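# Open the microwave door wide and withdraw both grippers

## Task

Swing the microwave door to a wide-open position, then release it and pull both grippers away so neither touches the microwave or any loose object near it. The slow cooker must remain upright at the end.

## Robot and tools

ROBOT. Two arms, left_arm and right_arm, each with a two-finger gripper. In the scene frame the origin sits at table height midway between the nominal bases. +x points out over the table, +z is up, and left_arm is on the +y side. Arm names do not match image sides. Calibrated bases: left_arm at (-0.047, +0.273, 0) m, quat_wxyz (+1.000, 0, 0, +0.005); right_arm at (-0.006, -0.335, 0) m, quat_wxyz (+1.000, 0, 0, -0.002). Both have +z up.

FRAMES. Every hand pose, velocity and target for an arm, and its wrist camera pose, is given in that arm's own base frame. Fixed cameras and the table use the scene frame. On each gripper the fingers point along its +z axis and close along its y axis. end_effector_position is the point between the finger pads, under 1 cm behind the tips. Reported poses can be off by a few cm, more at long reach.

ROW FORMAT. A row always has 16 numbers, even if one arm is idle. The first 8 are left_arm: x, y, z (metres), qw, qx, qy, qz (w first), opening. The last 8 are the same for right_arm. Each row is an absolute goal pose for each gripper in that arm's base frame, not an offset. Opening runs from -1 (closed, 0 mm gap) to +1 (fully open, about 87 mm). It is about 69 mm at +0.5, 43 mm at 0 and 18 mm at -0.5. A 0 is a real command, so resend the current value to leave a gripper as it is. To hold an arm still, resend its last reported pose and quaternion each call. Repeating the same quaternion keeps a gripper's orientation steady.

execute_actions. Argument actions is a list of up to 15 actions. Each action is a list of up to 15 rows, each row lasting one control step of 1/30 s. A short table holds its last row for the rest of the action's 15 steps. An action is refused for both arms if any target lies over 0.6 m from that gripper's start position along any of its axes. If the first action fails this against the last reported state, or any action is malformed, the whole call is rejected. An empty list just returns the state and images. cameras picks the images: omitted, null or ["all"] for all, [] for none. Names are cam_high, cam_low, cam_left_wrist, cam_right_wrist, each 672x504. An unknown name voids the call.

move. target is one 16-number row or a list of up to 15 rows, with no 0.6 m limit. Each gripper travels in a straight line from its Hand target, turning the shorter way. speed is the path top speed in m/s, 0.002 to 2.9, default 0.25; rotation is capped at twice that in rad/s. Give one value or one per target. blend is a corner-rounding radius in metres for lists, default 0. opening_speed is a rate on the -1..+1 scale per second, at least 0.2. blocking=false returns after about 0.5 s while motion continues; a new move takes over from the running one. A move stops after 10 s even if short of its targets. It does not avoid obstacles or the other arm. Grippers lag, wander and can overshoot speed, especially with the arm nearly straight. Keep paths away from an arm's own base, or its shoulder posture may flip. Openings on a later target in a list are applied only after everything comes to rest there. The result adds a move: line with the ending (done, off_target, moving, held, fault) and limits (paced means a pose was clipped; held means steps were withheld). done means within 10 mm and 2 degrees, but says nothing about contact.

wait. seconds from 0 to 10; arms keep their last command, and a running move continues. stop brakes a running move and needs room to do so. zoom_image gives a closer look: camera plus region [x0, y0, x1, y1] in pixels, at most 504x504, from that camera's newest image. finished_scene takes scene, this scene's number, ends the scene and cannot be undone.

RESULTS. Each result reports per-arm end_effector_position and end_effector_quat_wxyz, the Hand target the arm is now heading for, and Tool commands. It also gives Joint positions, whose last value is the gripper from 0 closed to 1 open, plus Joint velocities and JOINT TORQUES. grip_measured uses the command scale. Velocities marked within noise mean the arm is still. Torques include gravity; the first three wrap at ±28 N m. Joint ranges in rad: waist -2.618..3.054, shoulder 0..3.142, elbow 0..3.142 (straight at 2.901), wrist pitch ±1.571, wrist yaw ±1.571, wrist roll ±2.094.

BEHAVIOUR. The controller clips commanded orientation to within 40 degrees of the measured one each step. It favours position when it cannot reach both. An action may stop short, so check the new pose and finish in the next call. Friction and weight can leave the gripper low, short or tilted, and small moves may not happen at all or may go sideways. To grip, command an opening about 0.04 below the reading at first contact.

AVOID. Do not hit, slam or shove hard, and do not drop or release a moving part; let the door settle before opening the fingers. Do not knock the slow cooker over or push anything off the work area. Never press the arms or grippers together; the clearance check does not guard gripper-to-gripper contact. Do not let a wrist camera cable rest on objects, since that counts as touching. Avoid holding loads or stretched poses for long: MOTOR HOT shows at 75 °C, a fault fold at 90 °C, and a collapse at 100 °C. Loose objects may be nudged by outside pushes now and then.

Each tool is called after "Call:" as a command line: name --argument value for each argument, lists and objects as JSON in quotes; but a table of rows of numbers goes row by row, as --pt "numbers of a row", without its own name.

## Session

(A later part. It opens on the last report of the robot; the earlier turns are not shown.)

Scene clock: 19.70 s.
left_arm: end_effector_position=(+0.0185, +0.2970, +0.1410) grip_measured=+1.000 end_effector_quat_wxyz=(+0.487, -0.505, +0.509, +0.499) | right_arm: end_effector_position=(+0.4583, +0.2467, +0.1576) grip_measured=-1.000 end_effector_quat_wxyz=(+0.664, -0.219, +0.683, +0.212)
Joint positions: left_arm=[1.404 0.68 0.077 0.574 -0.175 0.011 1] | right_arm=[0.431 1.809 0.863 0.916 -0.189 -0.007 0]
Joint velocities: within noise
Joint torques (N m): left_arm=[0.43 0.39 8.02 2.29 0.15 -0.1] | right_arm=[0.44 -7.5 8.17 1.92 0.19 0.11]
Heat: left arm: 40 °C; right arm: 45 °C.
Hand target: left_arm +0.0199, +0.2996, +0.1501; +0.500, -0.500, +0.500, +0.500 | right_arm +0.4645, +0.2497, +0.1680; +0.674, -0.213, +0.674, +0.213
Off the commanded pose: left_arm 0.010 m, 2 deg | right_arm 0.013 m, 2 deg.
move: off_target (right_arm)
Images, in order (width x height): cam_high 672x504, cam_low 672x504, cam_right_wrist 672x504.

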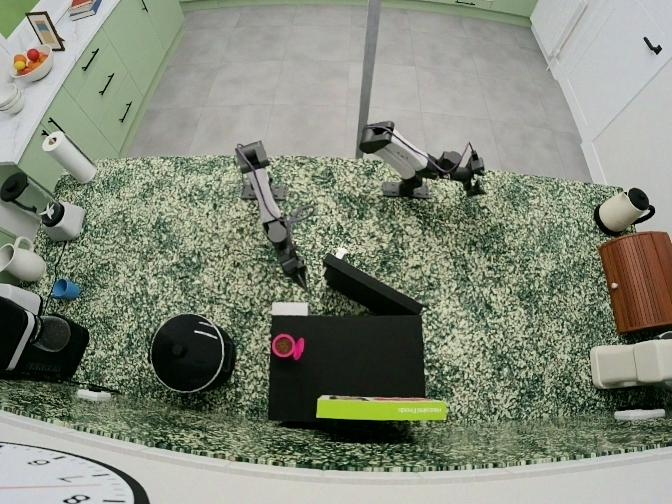

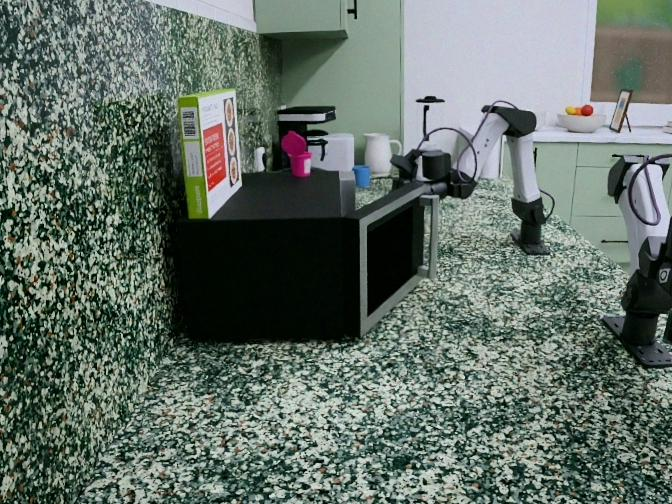

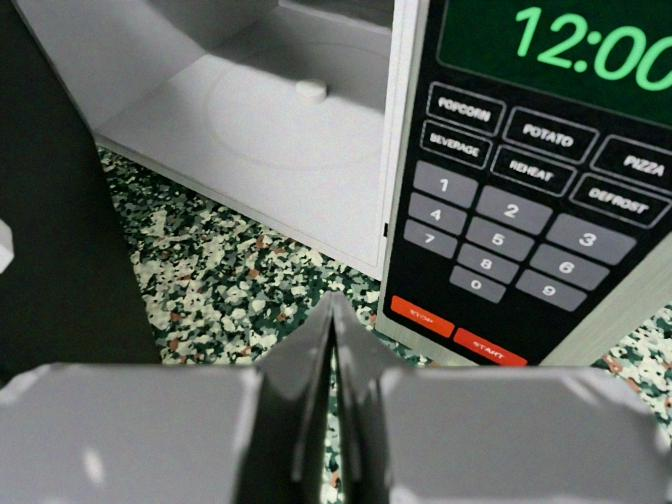

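Call:
move --pt "0.02 0.3 0.15 0.5 -0.5 0.5 0.5 1 0.47 0.285 0.17 0.664 -0.242 0.664 0.242 -1" --pt "0.02 0.3 0.15 0.5 -0.5 0.5 0.5 1 0.39 0.38 0.17 0.653 -0.271 0.653 0.271 -1" --pt "0.02 0.3 0.15 0.5 -0.5 0.5 0.5 1 0.34 0.46 0.17 0.627 -0.327 0.627 0.327 -1" --speed 0.1 --blend 0.02 --cameras '["cam_high","cam_low","cam_right_wrist"]'

Scene clock: 23.00 s.
left_arm: end_effector_position=(+0.0185, +0.2970, +0.1410) grip_measured=+1.000 end_effector_quat_wxyz=(+0.487, -0.505, +0.509, +0.499) | right_arm: end_effector_position=(+0.3353, +0.4551, +0.1619) grip_measured=-1.000 end_effector_quat_wxyz=(+0.619, -0.331, +0.633, +0.326)
Joint positions: left_arm=[1.404 0.68 0.077 0.574 -0.175 0.011 1] | right_arm=[0.922 1.939 1.056 0.863 -0.045 0.002 0]
Joint velocities: within noise
Joint torques (N m): left_arm=[0.44 0.39 8.03 2.28 0.15 -0.11] | right_arm=[0.18 -8.79 8.47 1.83 0.13 0.03]
Heat: left arm: 40 °C; right arm: 45 °C.
Hand target: left_arm +0.0199, +0.2996, +0.1501; +0.500, -0.500, +0.500, +0.500 | right_arm +0.3397, +0.4597, +0.1699; +0.627, -0.327, +0.627, +0.327
Off the commanded pose: left_arm 0.010 m, 2 deg | right_arm 0.011 m, 1 deg.
move: off_target (right_arm)
Images, in order (width x height): cam_high 672x504, cam_low 672x504, cam_right_wrist 672x504.

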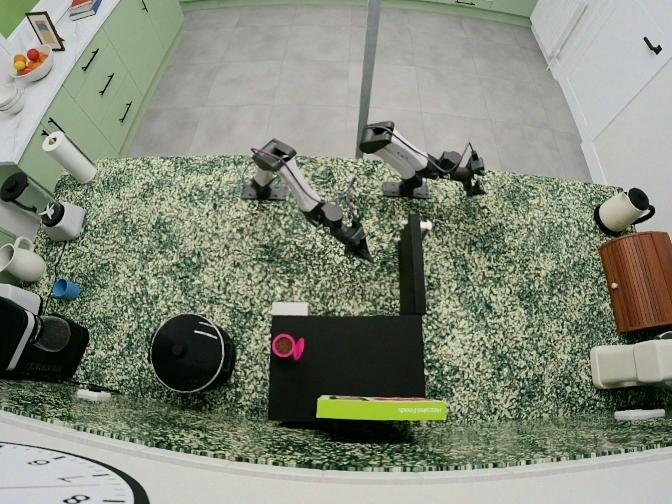

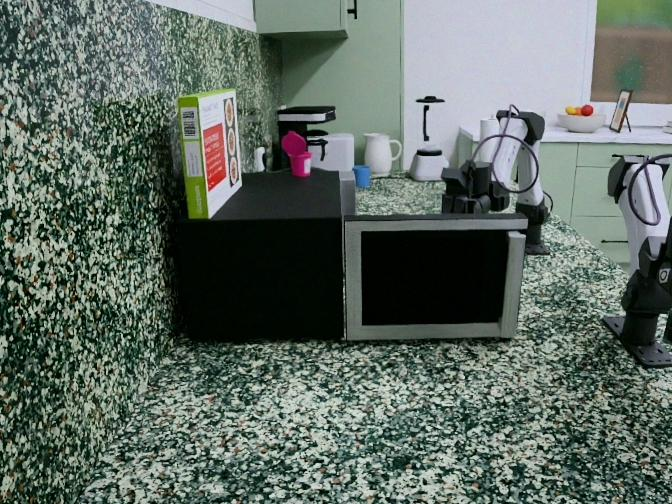

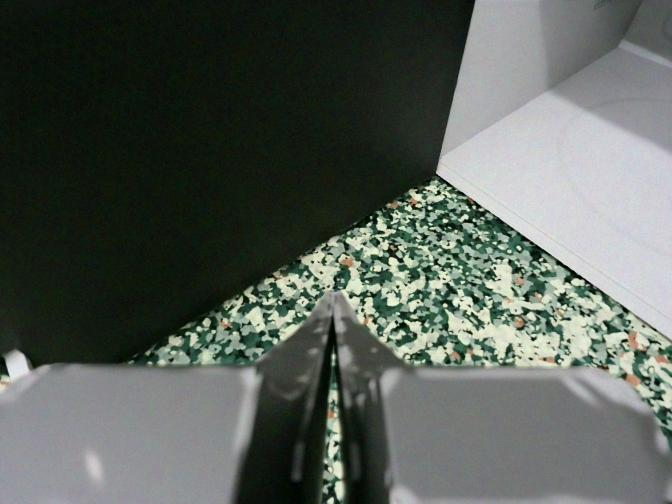

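Call:
move --pt "0.02 0.3 0.15 0.5 -0.5 0.5 0.5 1 0.33 0.53 0.17 0.606 -0.364 0.606 0.364 -1" --pt "0.02 0.3 0.15 0.5 -0.5 0.5 0.5 1 0.315 0.59 0.17 0.606 -0.364 0.606 0.364 -1" --speed 0.08 --blend 0.02 --cameras '["cam_high","cam_low","cam_right_wrist"]'

Scene clock: 25.50 s.
left_arm: end_effector_position=(+0.0185, +0.2970, +0.1410) grip_measured=+1.000 end_effector_quat_wxyz=(+0.487, -0.505, +0.509, +0.499) | right_arm: end_effector_position=(+0.3117, +0.5851, +0.1621) grip_measured=-1.000 end_effector_quat_wxyz=(+0.598, -0.370, +0.611, +0.364)
Joint positions: left_arm=[1.404 0.68 0.077 0.574 -0.175 0.011 1] | right_arm=[1.078 2.255 1.568 0.666 -0.013 0.002 0]
Joint velocities: within noise
Joint torques (N m): left_arm=[0.46 0.38 8.02 2.28 0.15 -0.1] | right_arm=[0.31 -11.79 9.17 1.86 0.2 0.03]
Heat: left arm: 40 °C; right arm: 46 °C.
Hand target: left_arm +0.0199, +0.2996, +0.1501; +0.500, -0.500, +0.500, +0.500 | right_arm +0.3148, +0.5896, +0.1701; +0.606, -0.364, +0.606, +0.364
Off the commanded pose: left_arm 0.010 m, 2 deg | right_arm 0.010 m, 1 deg.
move: done
Images, in order (width x height): cam_high 672x504, cam_low 672x504, cam_right_wrist 672x504.

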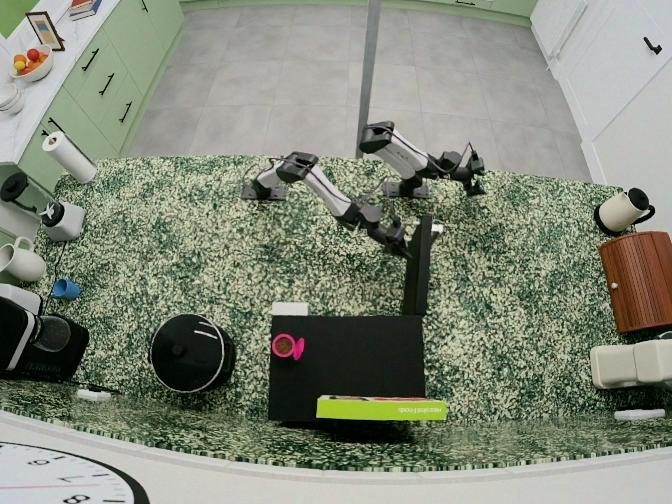

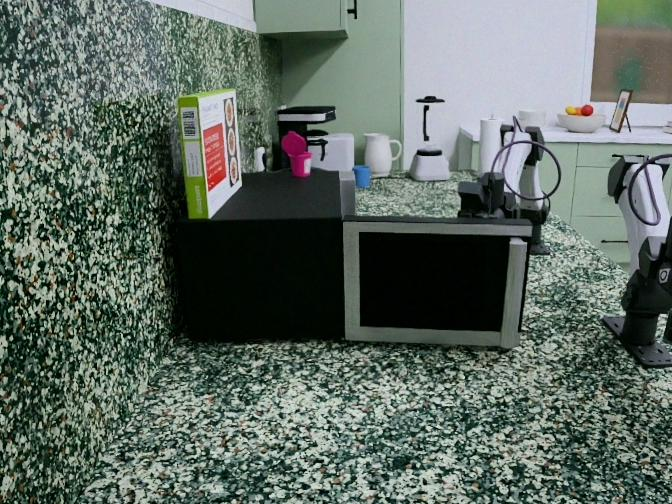

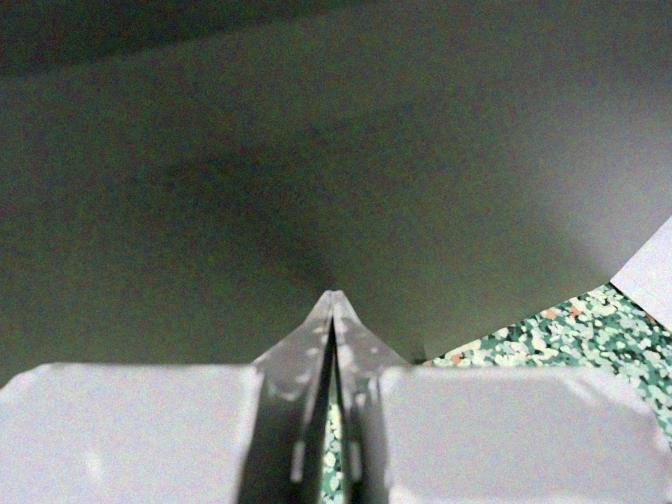

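Call:
move --pt "0.02 0.3 0.15 0.5 -0.5 0.5 0.5 1 0.28 0.42 0.17 0.627 -0.327 0.627 0.327 -1" --pt "0.02 0.3 0.15 0.5 -0.5 0.5 0.5 1 0.28 0.08 0.17 0.707 0 0.707 0 -1" --blend 0.03 --cameras '["cam_high"]'

Call:
finished_scene --scene 1

Scene clock: 29.23 s.
left_arm: end_effector_position=(+0.0185, +0.2970, +0.1411) grip_measured=+1.000 end_effector_quat_wxyz=(+0.487, -0.505, +0.509, +0.499) | right_arm: end_effector_position=(+0.2801, +0.0831, +0.1700) grip_measured=-1.000 end_effector_quat_wxyz=(+0.706, -0.005, +0.708, +0.004)
Joint positions: left_arm=[1.404 0.68 0.077 0.574 -0.175 0.011 1] | right_arm=[0.659 0.685 0.171 0.512 0.647 0.001 0]
Joint velocities: within noise
Joint torques (N m): left_arm=[0.43 0.39 8.01 2.28 0.14 -0.1] | right_arm=[-0.36 -0.39 6.2 1.7 0.16 0.05]
Heat: left arm: 41 °C; right arm: 47 °C.
Hand target: left_arm +0.0199, +0.2996, +0.1501; +0.500, -0.500, +0.500, +0.500 | right_arm +0.2800, +0.0801, +0.1700; +0.707, +0.000, +0.707, +0.000
Off the commanded pose: left_arm 0.010 m, 2 deg | right_arm 0.003 m, 1 deg.
move: done
Images, in order (width x height): cam_high 672x504.

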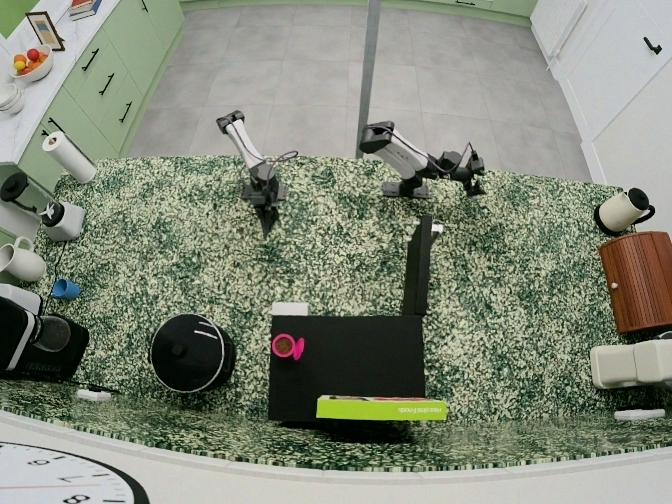

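The scene is finished: the task was done.


## Next scene

The same job, from a new start.

Call:
execute_actions --actions '[]'

Scene clock: 0.00 s.
left_arm: end_effector_position=(+0.3815, +0.0040, +0.0546) grip_measured=+1.000 end_effector_quat_wxyz=(+0.588, -0.018, +0.809, -0.011) | right_arm: end_effector_position=(+0.3828, -0.0200, +0.0514) grip_measured=+0.990 end_effector_quat_wxyz=(+0.579, +0.019, +0.812, -0.063)
Joint positions: left_arm=[0.022 1.54 0.342 0.884 0.017 -0.034 1] | right_arm=[0.015 1.559 0.359 0.87 0.138 -0.038 0.995]
Joint velocities: within noise
Joint torques (N m): no reading
Heat: left arm: 34 °C; right arm: 37 °C.
Hand target: left_arm +0.3853, +0.0041, +0.0616; +0.597, -0.018, +0.802, -0.011 | right_arm +0.3882, -0.0200, +0.0616; +0.593, +0.020, +0.803, -0.062
Tool commands: left_gripper/opening=+1.0 right_gripper/opening=+1.0

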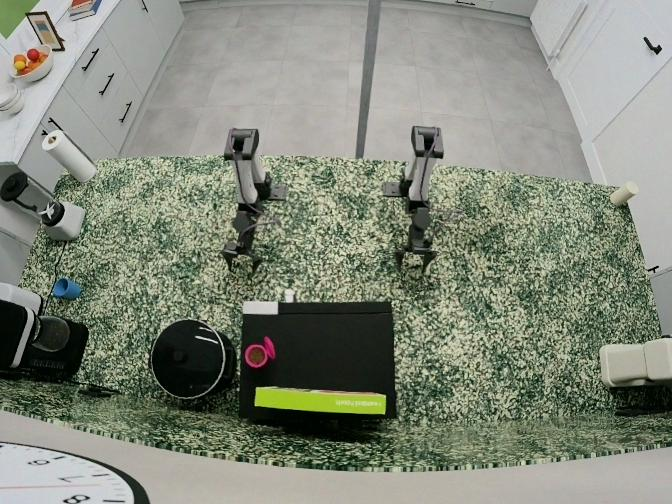

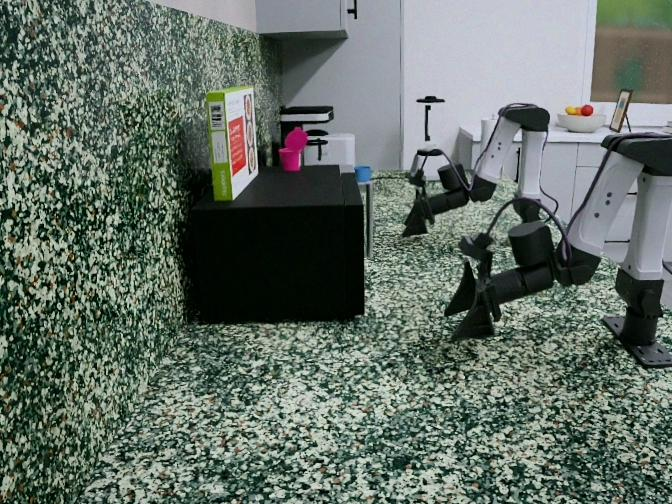

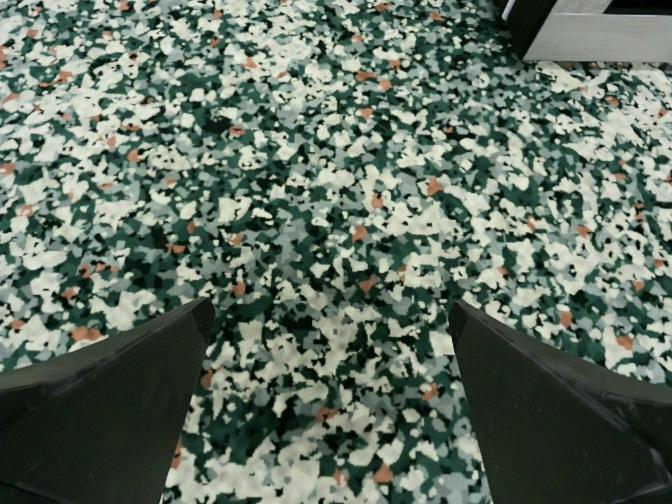

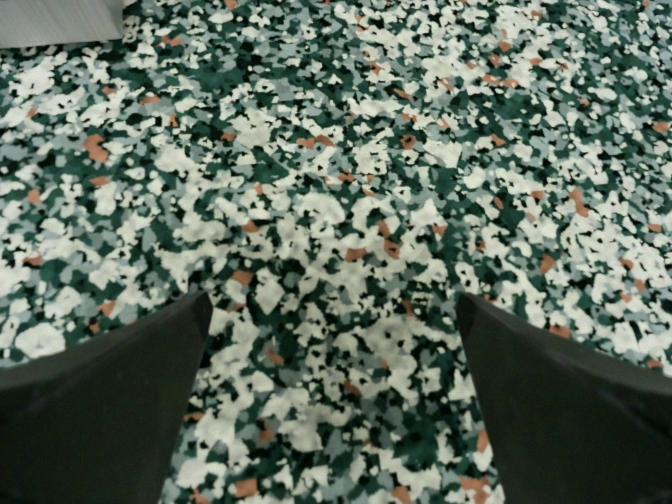

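Call:
move --pt "0.25 0.2 0.15 0.653 -0.271 0.653 0.271 1 0.37 0.08 0.15 0.707 0 0.707 0 1" --pt "0.02 0.3 0.15 0.5 -0.5 0.5 0.5 1 0.43 0.197 0.165 0.707 0 0.707 0 1" --blend 0.05 --cameras '["cam_high","cam_right_wrist"]'

Scene clock: 4.80 s.
left_arm: end_effector_position=(+0.0217, +0.2971, +0.1408) grip_measured=+1.000 end_effector_quat_wxyz=(+0.495, -0.508, +0.507, +0.490) | right_arm: end_effector_position=(+0.4253, +0.1934, +0.1562) grip_measured=+0.990 end_effector_quat_wxyz=(+0.700, -0.007, +0.714, -0.002)
Joint positions: left_arm=[1.404 0.682 0.077 0.575 -0.163 -0.012 1] | right_arm=[0.655 1.713 0.723 0.966 0.647 0.002 0.995]
Joint velocities: within noise
Joint torques (N m): left_arm=[0.5 0.31 7.8 2.29 0.03 0.14] | right_arm=[0.5 -6.58 7.77 1.72 0.23 0.03]
Heat: left arm: 34 °C; right arm: 38 °C.
Hand target: left_arm +0.0200, +0.2996, +0.1500; +0.500, -0.500, +0.500, +0.500 | right_arm +0.4297, +0.1970, +0.1651; +0.707, +0.000, +0.707, +0.000
Off the commanded pose: left_arm 0.010 m, 2 deg | right_arm 0.011 m, 1 deg.
move: off_target (right_arm)
Images, in order (width x height): cam_high 672x504, cam_right_wrist 672x504.

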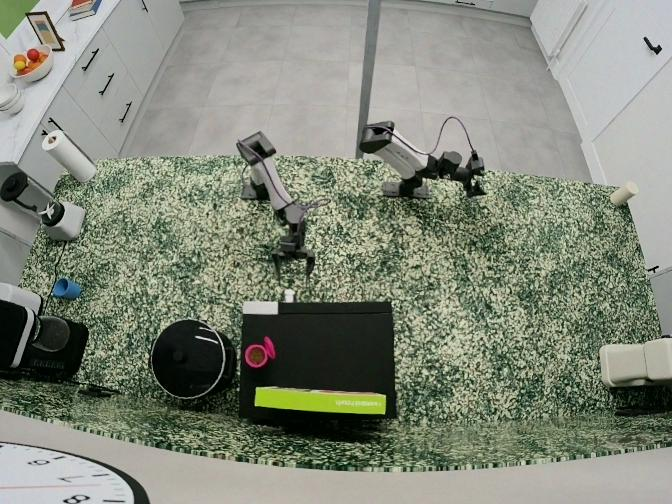

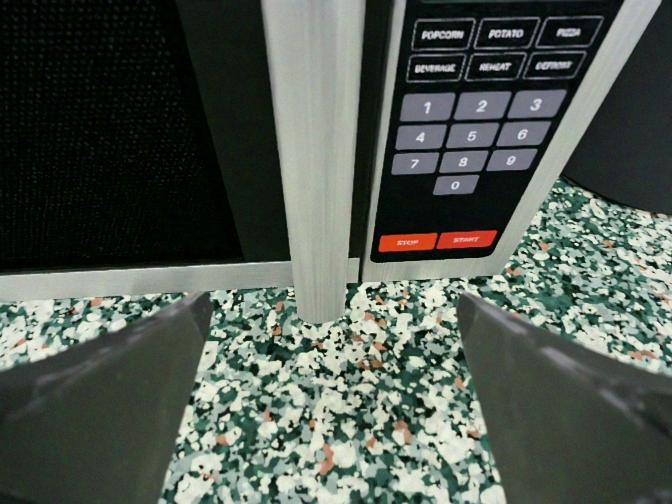

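Call:
move --pt "0.02 0.3 0.15 0.5 -0.5 0.5 0.5 1 0.503 0.2 0.170 0.707 0 0.707 0 1" --pt "0.02 0.3 0.15 0.5 -0.5 0.5 0.5 1 0.503 0.2 0.170 0.707 0 0.707 0 -0.36" --opening_speed 2 --speed 0.15 --cameras '["cam_high","cam_right_wrist"]'

Scene clock: 7.03 s.
left_arm: end_effector_position=(+0.0218, +0.2972, +0.1413) grip_measured=+1.000 end_effector_quat_wxyz=(+0.496, -0.508, +0.506, +0.490) | right_arm: end_effector_position=(+0.4966, +0.1989, +0.1604) grip_measured=-0.284 end_effector_quat_wxyz=(+0.700, -0.005, +0.715, -0.002)
Joint positions: left_arm=[1.404 0.682 0.077 0.577 -0.163 -0.012 1] | right_arm=[0.553 1.902 0.997 0.88 0.55 0.003 0.358]
Joint velocities: within noise
Joint torques (N m): left_arm=[0.47 0.35 7.82 2.25 0.02 0.14] | right_arm=[-0.29 -8.72 8.08 1.77 0.08 0.02]
Heat: left arm: 35 °C; right arm: 39 °C.
Hand target: left_arm +0.0200, +0.2997, +0.1501; +0.500, -0.500, +0.500, +0.500 | right_arm +0.5026, +0.1998, +0.1701; +0.707, +0.000, +0.707, +0.000
Off the commanded pose: left_arm 0.009 m, 2 deg | right_arm 0.012 m, 1 deg.
move: off_target (right_arm); target 2's new opening was sent with right_arm's hand 0.013 m and 2 deg from that target
Images, in order (width x height): cam_high 672x504, cam_right_wrist 672x504.

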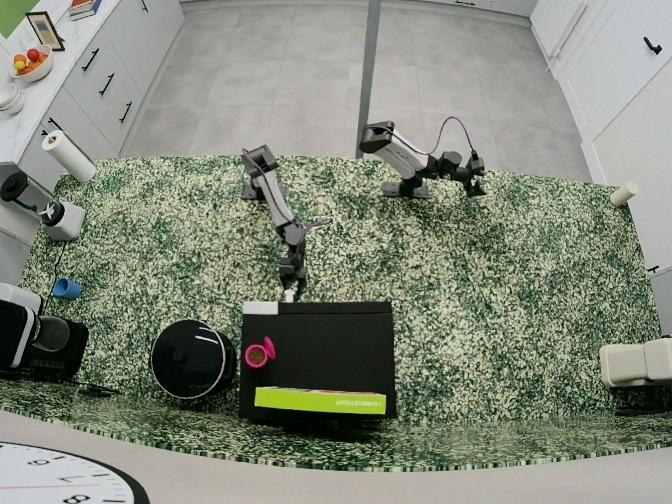

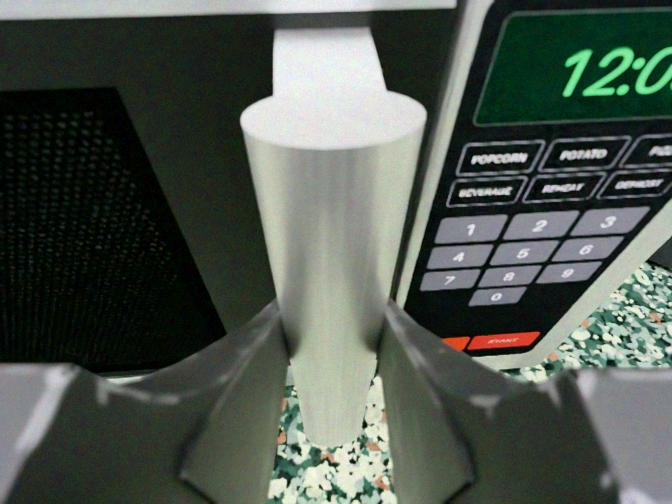

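Call:
move --pt "0.02 0.3 0.15 0.5 -0.5 0.5 0.5 1 0.463 0.209 0.170 0.706 0.015 0.706 -0.015 -0.36" --pt "0.02 0.3 0.15 0.5 -0.5 0.5 0.5 1 0.423 0.226 0.170 0.706 0.031 0.706 -0.031 -0.36" --pt "0.02 0.3 0.15 0.5 -0.5 0.5 0.5 1 0.352 0.271 0.170 0.704 0.062 0.704 -0.062 -0.36" --speed 0.12 --blend 0.02 --cameras '["cam_high","cam_right_wrist"]'

Call:
move --target '[0.02,0.3,0.15,0.5,-0.5,0.5,0.5,1,0.352,0.268,0.170,0.703,0.07,0.703,-0.07,0.8]' --opening_speed 2 --cameras '["cam_high","cam_right_wrist"]'

Scene clock: 9.13 s.
left_arm: end_effector_position=(+0.0218, +0.2972, +0.1413) grip_measured=+1.000 end_effector_quat_wxyz=(+0.496, -0.508, +0.506, +0.490) | right_arm: end_effector_position=(+0.3527, +0.2578, +0.1572) grip_measured=-0.285 end_effector_quat_wxyz=(+0.698, +0.075, +0.707, -0.085)
Joint positions: left_arm=[1.404 0.682 0.077 0.577 -0.163 -0.012 1] | right_arm=[1.022 1.821 0.863 0.921 1.25 0.019 0.357]
Joint velocities: within noise
Joint torques (N m): left_arm=[0.47 0.35 7.82 2.25 0.01 0.14] | right_arm=[1.37 -9.87 6.61 1.41 -0.32 -0.13]
Heat: left arm: 35 °C; right arm: 39 °C.
Hand target: left_arm +0.0199, +0.2997, +0.1500; +0.500, -0.500, +0.500, +0.500 | right_arm +0.3515, +0.2706, +0.1702; +0.705, +0.062, +0.704, -0.062
Off the commanded pose: left_arm 0.009 m, 2 deg | right_arm 0.018 m, 3 deg.
move: off_target (right_arm)
Images, in order (width x height): cam_high 672x504, cam_right_wrist 672x504.

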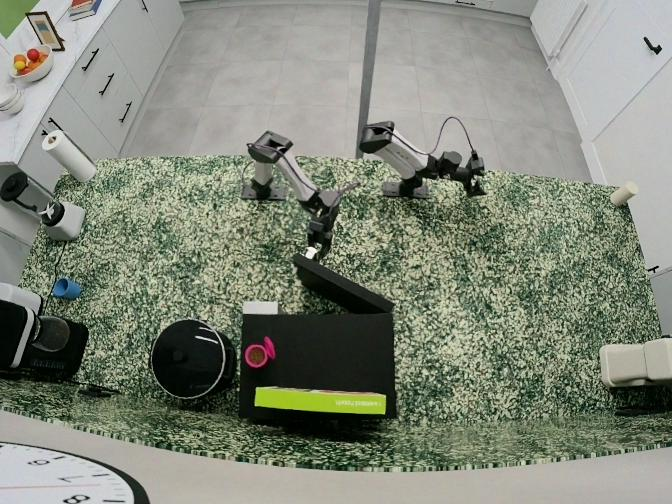

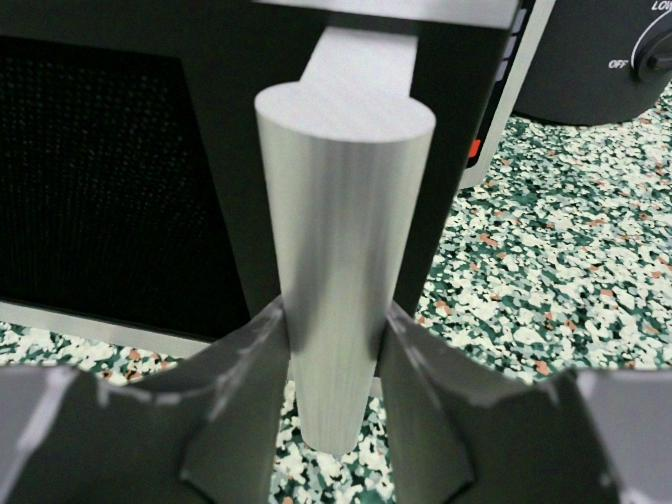

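Scene clock: 9.97 s.
left_arm: end_effector_position=(+0.0218, +0.2972, +0.1414) grip_measured=+1.000 end_effector_quat_wxyz=(+0.496, -0.507, +0.506, +0.490) | right_arm: end_effector_position=(+0.3506, +0.2626, +0.1569) grip_measured=+0.800 end_effector_quat_wxyz=(+0.698, +0.062, +0.709, -0.083)
Joint positions: left_arm=[1.404 0.682 0.077 0.577 -0.163 -0.012 1] | right_arm=[1.031 1.821 0.863 0.92 1.236 0.004 0.9]
Joint velocities: within noise
Joint torques (N m): left_arm=[0.49 0.35 7.82 2.25 0.01 0.14] | right_arm=[0.46 -9.39 7.1 1.41 0.08 0.01]
Heat: left arm: 35 °C; right arm: 39 °C.
Hand target: left_arm +0.0199, +0.2997, +0.1501; +0.500, -0.500, +0.500, +0.500 | right_arm +0.3518, +0.2677, +0.1700; +0.704, +0.070, +0.704, -0.070
Off the commanded pose: left_arm 0.009 m, 2 deg | right_arm 0.014 m, 2 deg.
move: off_target (right_arm)
Images, in order (width x height): cam_high 672x504, cam_right_wrist 672x504.

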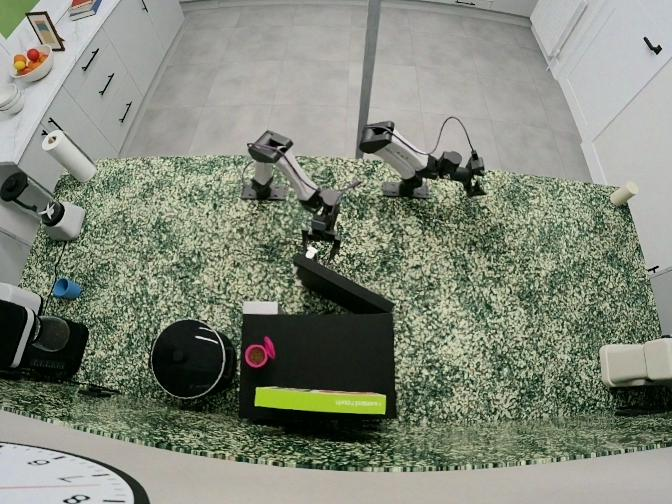

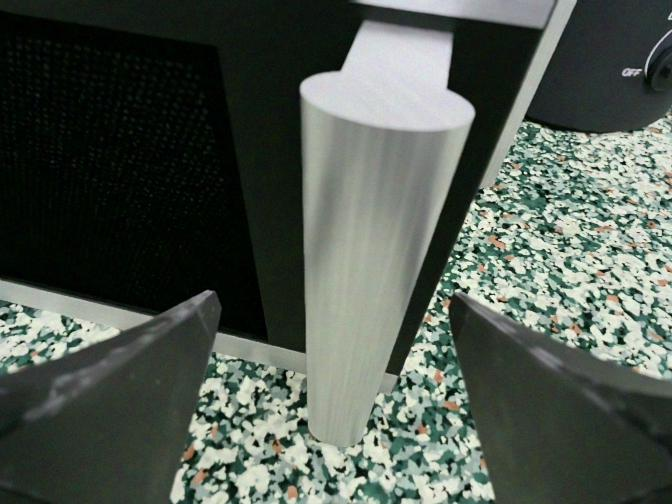

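Call:
move --pt "0.02 0.3 0.15 0.5 -0.5 0.5 0.5 1 0.272 0.267 0.170 0.703 0.07 0.703 -0.07 0.8" --pt "0.02 0.3 0.15 0.5 -0.5 0.5 0.5 1 0.31 0.07 0.170 0.683 -0.183 0.683 0.183 0.8" --speed 0.3 --blend 0.025 --cameras '["cam_high","cam_right_wrist"]'

Call:
move --pt "0.02 0.3 0.15 0.5 -0.5 0.5 0.5 1 0.38 0.097 0.17 0.674 -0.213 0.674 0.213 -1" --pt "0.02 0.3 0.15 0.5 -0.5 0.5 0.5 1 0.465 0.157 0.17 0.674 -0.213 0.674 0.213 -1" --blend 0.02 --cameras '["cam_high","cam_right_wrist"]'

Scene clock: 13.00 s.
left_arm: end_effector_position=(+0.0219, +0.2972, +0.1414) grip_measured=+1.000 end_effector_quat_wxyz=(+0.496, -0.507, +0.506, +0.490) | right_arm: end_effector_position=(+0.3035, +0.0697, +0.1512) grip_measured=+0.800 end_effector_quat_wxyz=(+0.666, -0.176, +0.701, +0.183)
Joint positions: left_arm=[1.404 0.682 0.077 0.577 -0.162 -0.012 1] | right_arm=[-0.107 0.898 0.184 0.66 -0.62 -0.009 0.9]
Joint velocities: within noise
Joint torques (N m): left_arm=[0.49 0.34 7.82 2.25 0.01 0.14] | right_arm=[-0.38 -0.42 9.01 2.01 -0.12 0.11]
Heat: left arm: 36 °C; right arm: 39 °C.
Hand target: left_arm +0.0200, +0.2997, +0.1500; +0.500, -0.500, +0.500, +0.500 | right_arm +0.3091, +0.0698, +0.1699; +0.683, -0.183, +0.683, +0.183
Off the commanded pose: left_arm 0.009 m, 2 deg | right_arm 0.020 m, 3 deg.
move: off_target (right_arm)
Images, in order (width x height): cam_high 672x504, cam_right_wrist 672x504.

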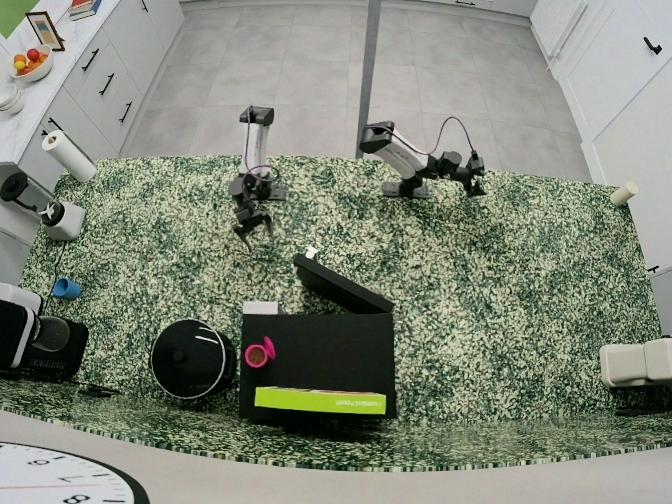

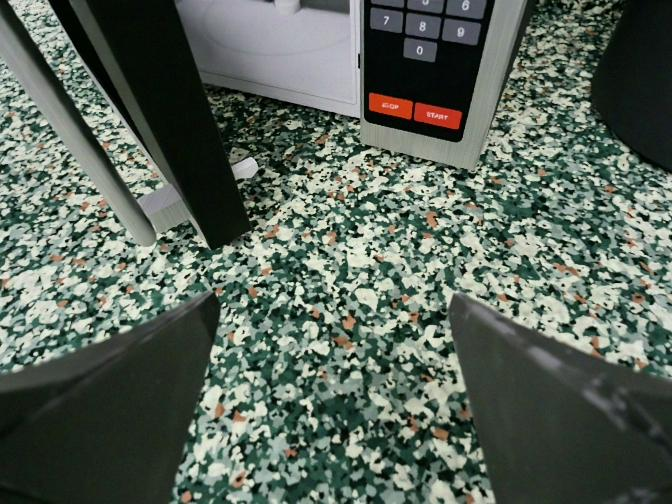

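Scene clock: 14.47 s.
left_arm: end_effector_position=(+0.0219, +0.2972, +0.1414) grip_measured=+1.000 end_effector_quat_wxyz=(+0.496, -0.507, +0.506, +0.490) | right_arm: end_effector_position=(+0.4559, +0.1550, +0.1546) grip_measured=-1.000 end_effector_quat_wxyz=(+0.656, -0.214, +0.690, +0.216)
Joint positions: left_arm=[1.404 0.682 0.077 0.577 -0.162 -0.012 1] | right_arm=[0.169 1.711 0.746 0.915 -0.45 -0.004 0]
Joint velocities: within noise
Joint torques (N m): left_arm=[0.5 0.35 7.82 2.24 0.01 0.14] | right_arm=[0.47 -6.67 8.08 2.06 0.15 0.09]
Heat: left arm: 36 °C; right arm: 39 °C.
Hand target: left_arm +0.0200, +0.2997, +0.1500; +0.500, -0.500, +0.500, +0.500 | right_arm +0.4641, +0.1567, +0.1701; +0.674, -0.213, +0.674, +0.213
Off the commanded pose: left_arm 0.009 m, 2 deg | right_arm 0.018 m, 3 deg.
move: off_target (right_arm)
Images, in order (width x height): cam_high 672x504, cam_right_wrist 672x504.

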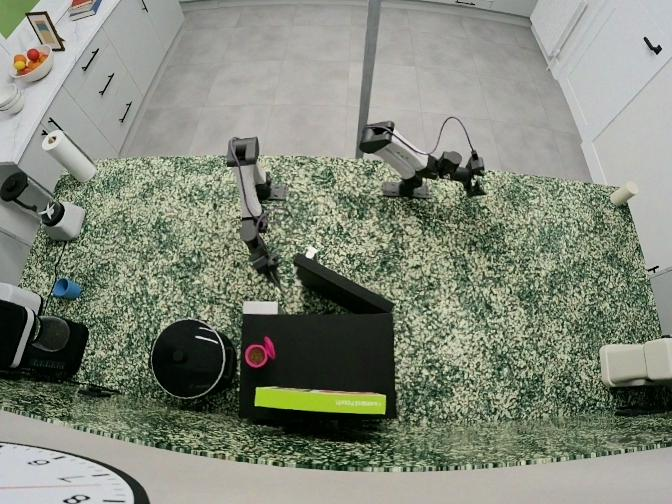

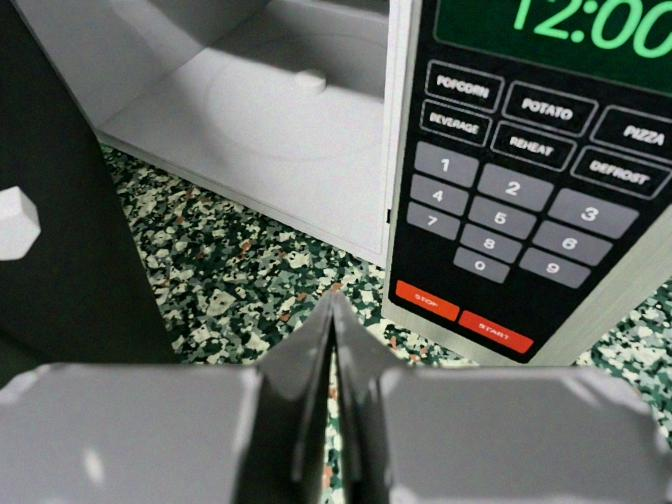

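Call:
move --pt "0.02 0.3 0.15 0.5 -0.5 0.5 0.5 1 0.475 0.192 0.175 0.664 -0.242 0.664 0.242 -1" --pt "0.02 0.3 0.15 0.5 -0.5 0.5 0.5 1 0.395 0.287 0.175 0.653 -0.271 0.653 0.271 -1" --pt "0.02 0.3 0.15 0.5 -0.5 0.5 0.5 1 0.34 0.367 0.175 0.627 -0.327 0.627 0.327 -1" --pt "0.02 0.3 0.15 0.5 -0.5 0.5 0.5 1 0.33 0.437 0.175 0.606 -0.364 0.606 0.364 -1" --pt "0.02 0.3 0.15 0.5 -0.5 0.5 0.5 1 0.317 0.505 0.175 0.606 -0.364 0.606 0.364 -1" --speed 0.1 --blend 0.02 --cameras '["cam_high","cam_low","cam_right_wrist"]'

Scene clock: 19.43 s.
left_arm: end_effector_position=(+0.0219, +0.2972, +0.1415) grip_measured=+1.000 end_effector_quat_wxyz=(+0.496, -0.507, +0.506, +0.490) | right_arm: end_effector_position=(+0.3124, +0.4996, +0.1643) grip_measured=-1.000 end_effector_quat_wxyz=(+0.596, -0.371, +0.613, +0.363)
Joint positions: left_arm=[1.404 0.682 0.077 0.578 -0.162 -0.012 1] | right_arm=[0.979 2.009 1.179 0.804 -0.112 -0.001 0]
Joint velocities: within noise
Joint torques (N m): left_arm=[0.46 0.34 7.83 2.25 0.01 0.13] | right_arm=[0.28 -9.81 8.69 1.88 0.21 0.06]
Heat: left arm: 37 °C; right arm: 40 °C.
Hand target: left_arm +0.0200, +0.2997, +0.1501; +0.500, -0.500, +0.500, +0.500 | right_arm +0.3168, +0.5045, +0.1751; +0.606, -0.364, +0.606, +0.364
Off the commanded pose: left_arm 0.009 m, 2 deg | right_arm 0.013 m, 2 deg.
move: off_target (right_arm)
Images, in order (width x height): cam_high 672x504, cam_low 672x504, cam_right_wrist 672x504.

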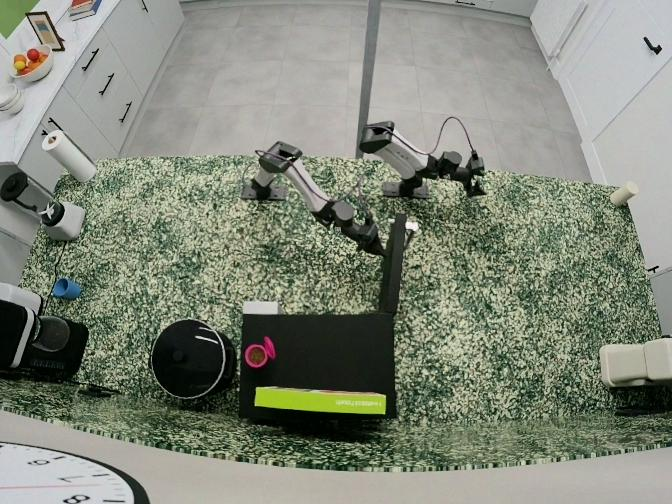

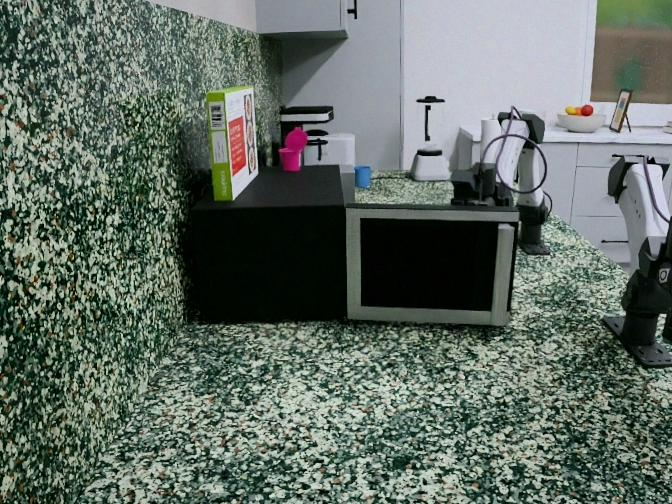

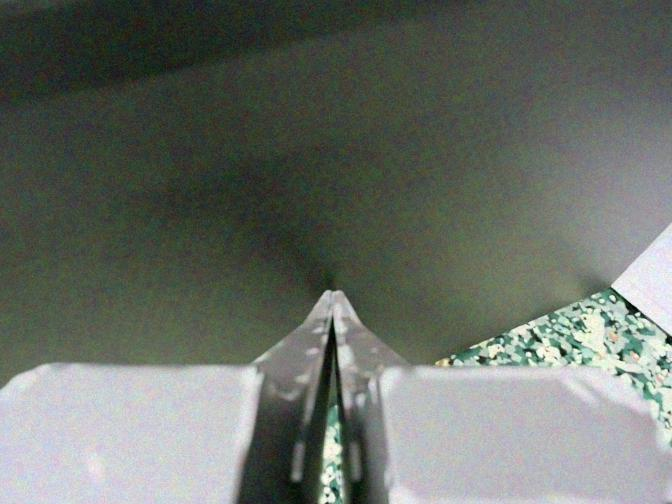

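Call:
move --pt "0.02 0.3 0.15 0.5 -0.5 0.5 0.5 1 0.285 0.36 0.175 0.627 -0.327 0.627 0.327 -1" --pt "0.02 0.3 0.15 0.5 -0.5 0.5 0.5 1 0.3 0.14 0.175 0.683 -0.183 0.683 0.183 -1" --blend 0.03 --cameras '["cam_high"]'

Call:
finished_scene --scene 2

Scene clock: 22.10 s.
left_arm: end_effector_position=(+0.0219, +0.2972, +0.1415) grip_measured=+1.000 end_effector_quat_wxyz=(+0.496, -0.507, +0.506, +0.490) | right_arm: end_effector_position=(+0.3012, +0.1398, +0.1727) grip_measured=-1.000 end_effector_quat_wxyz=(+0.681, -0.180, +0.687, +0.179)
Joint positions: left_arm=[1.404 0.682 0.077 0.578 -0.162 -0.012 1] | right_arm=[0.346 0.887 0.232 0.646 -0.169 -0.001 0]
Joint velocities: within noise
Joint torques (N m): left_arm=[0.47 0.34 7.82 2.24 0.01 0.13] | right_arm=[-0.39 -1.94 6.11 1.85 -0.11 0.06]
Heat: left arm: 37 °C; right arm: 41 °C.
Hand target: left_arm +0.0200, +0.2997, +0.1500; +0.500, -0.500, +0.500, +0.500 | right_arm +0.3000, +0.1401, +0.1749; +0.683, -0.183, +0.683, +0.183
Off the commanded pose: left_arm 0.009 m, 2 deg | right_arm 0.003 m, 1 deg.
move: done
Images, in order (width x height): cam_high 672x504.

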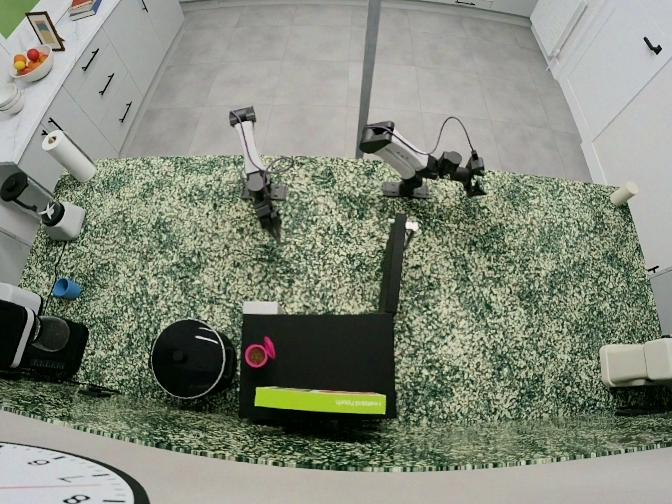

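The scene is finished: the task was done.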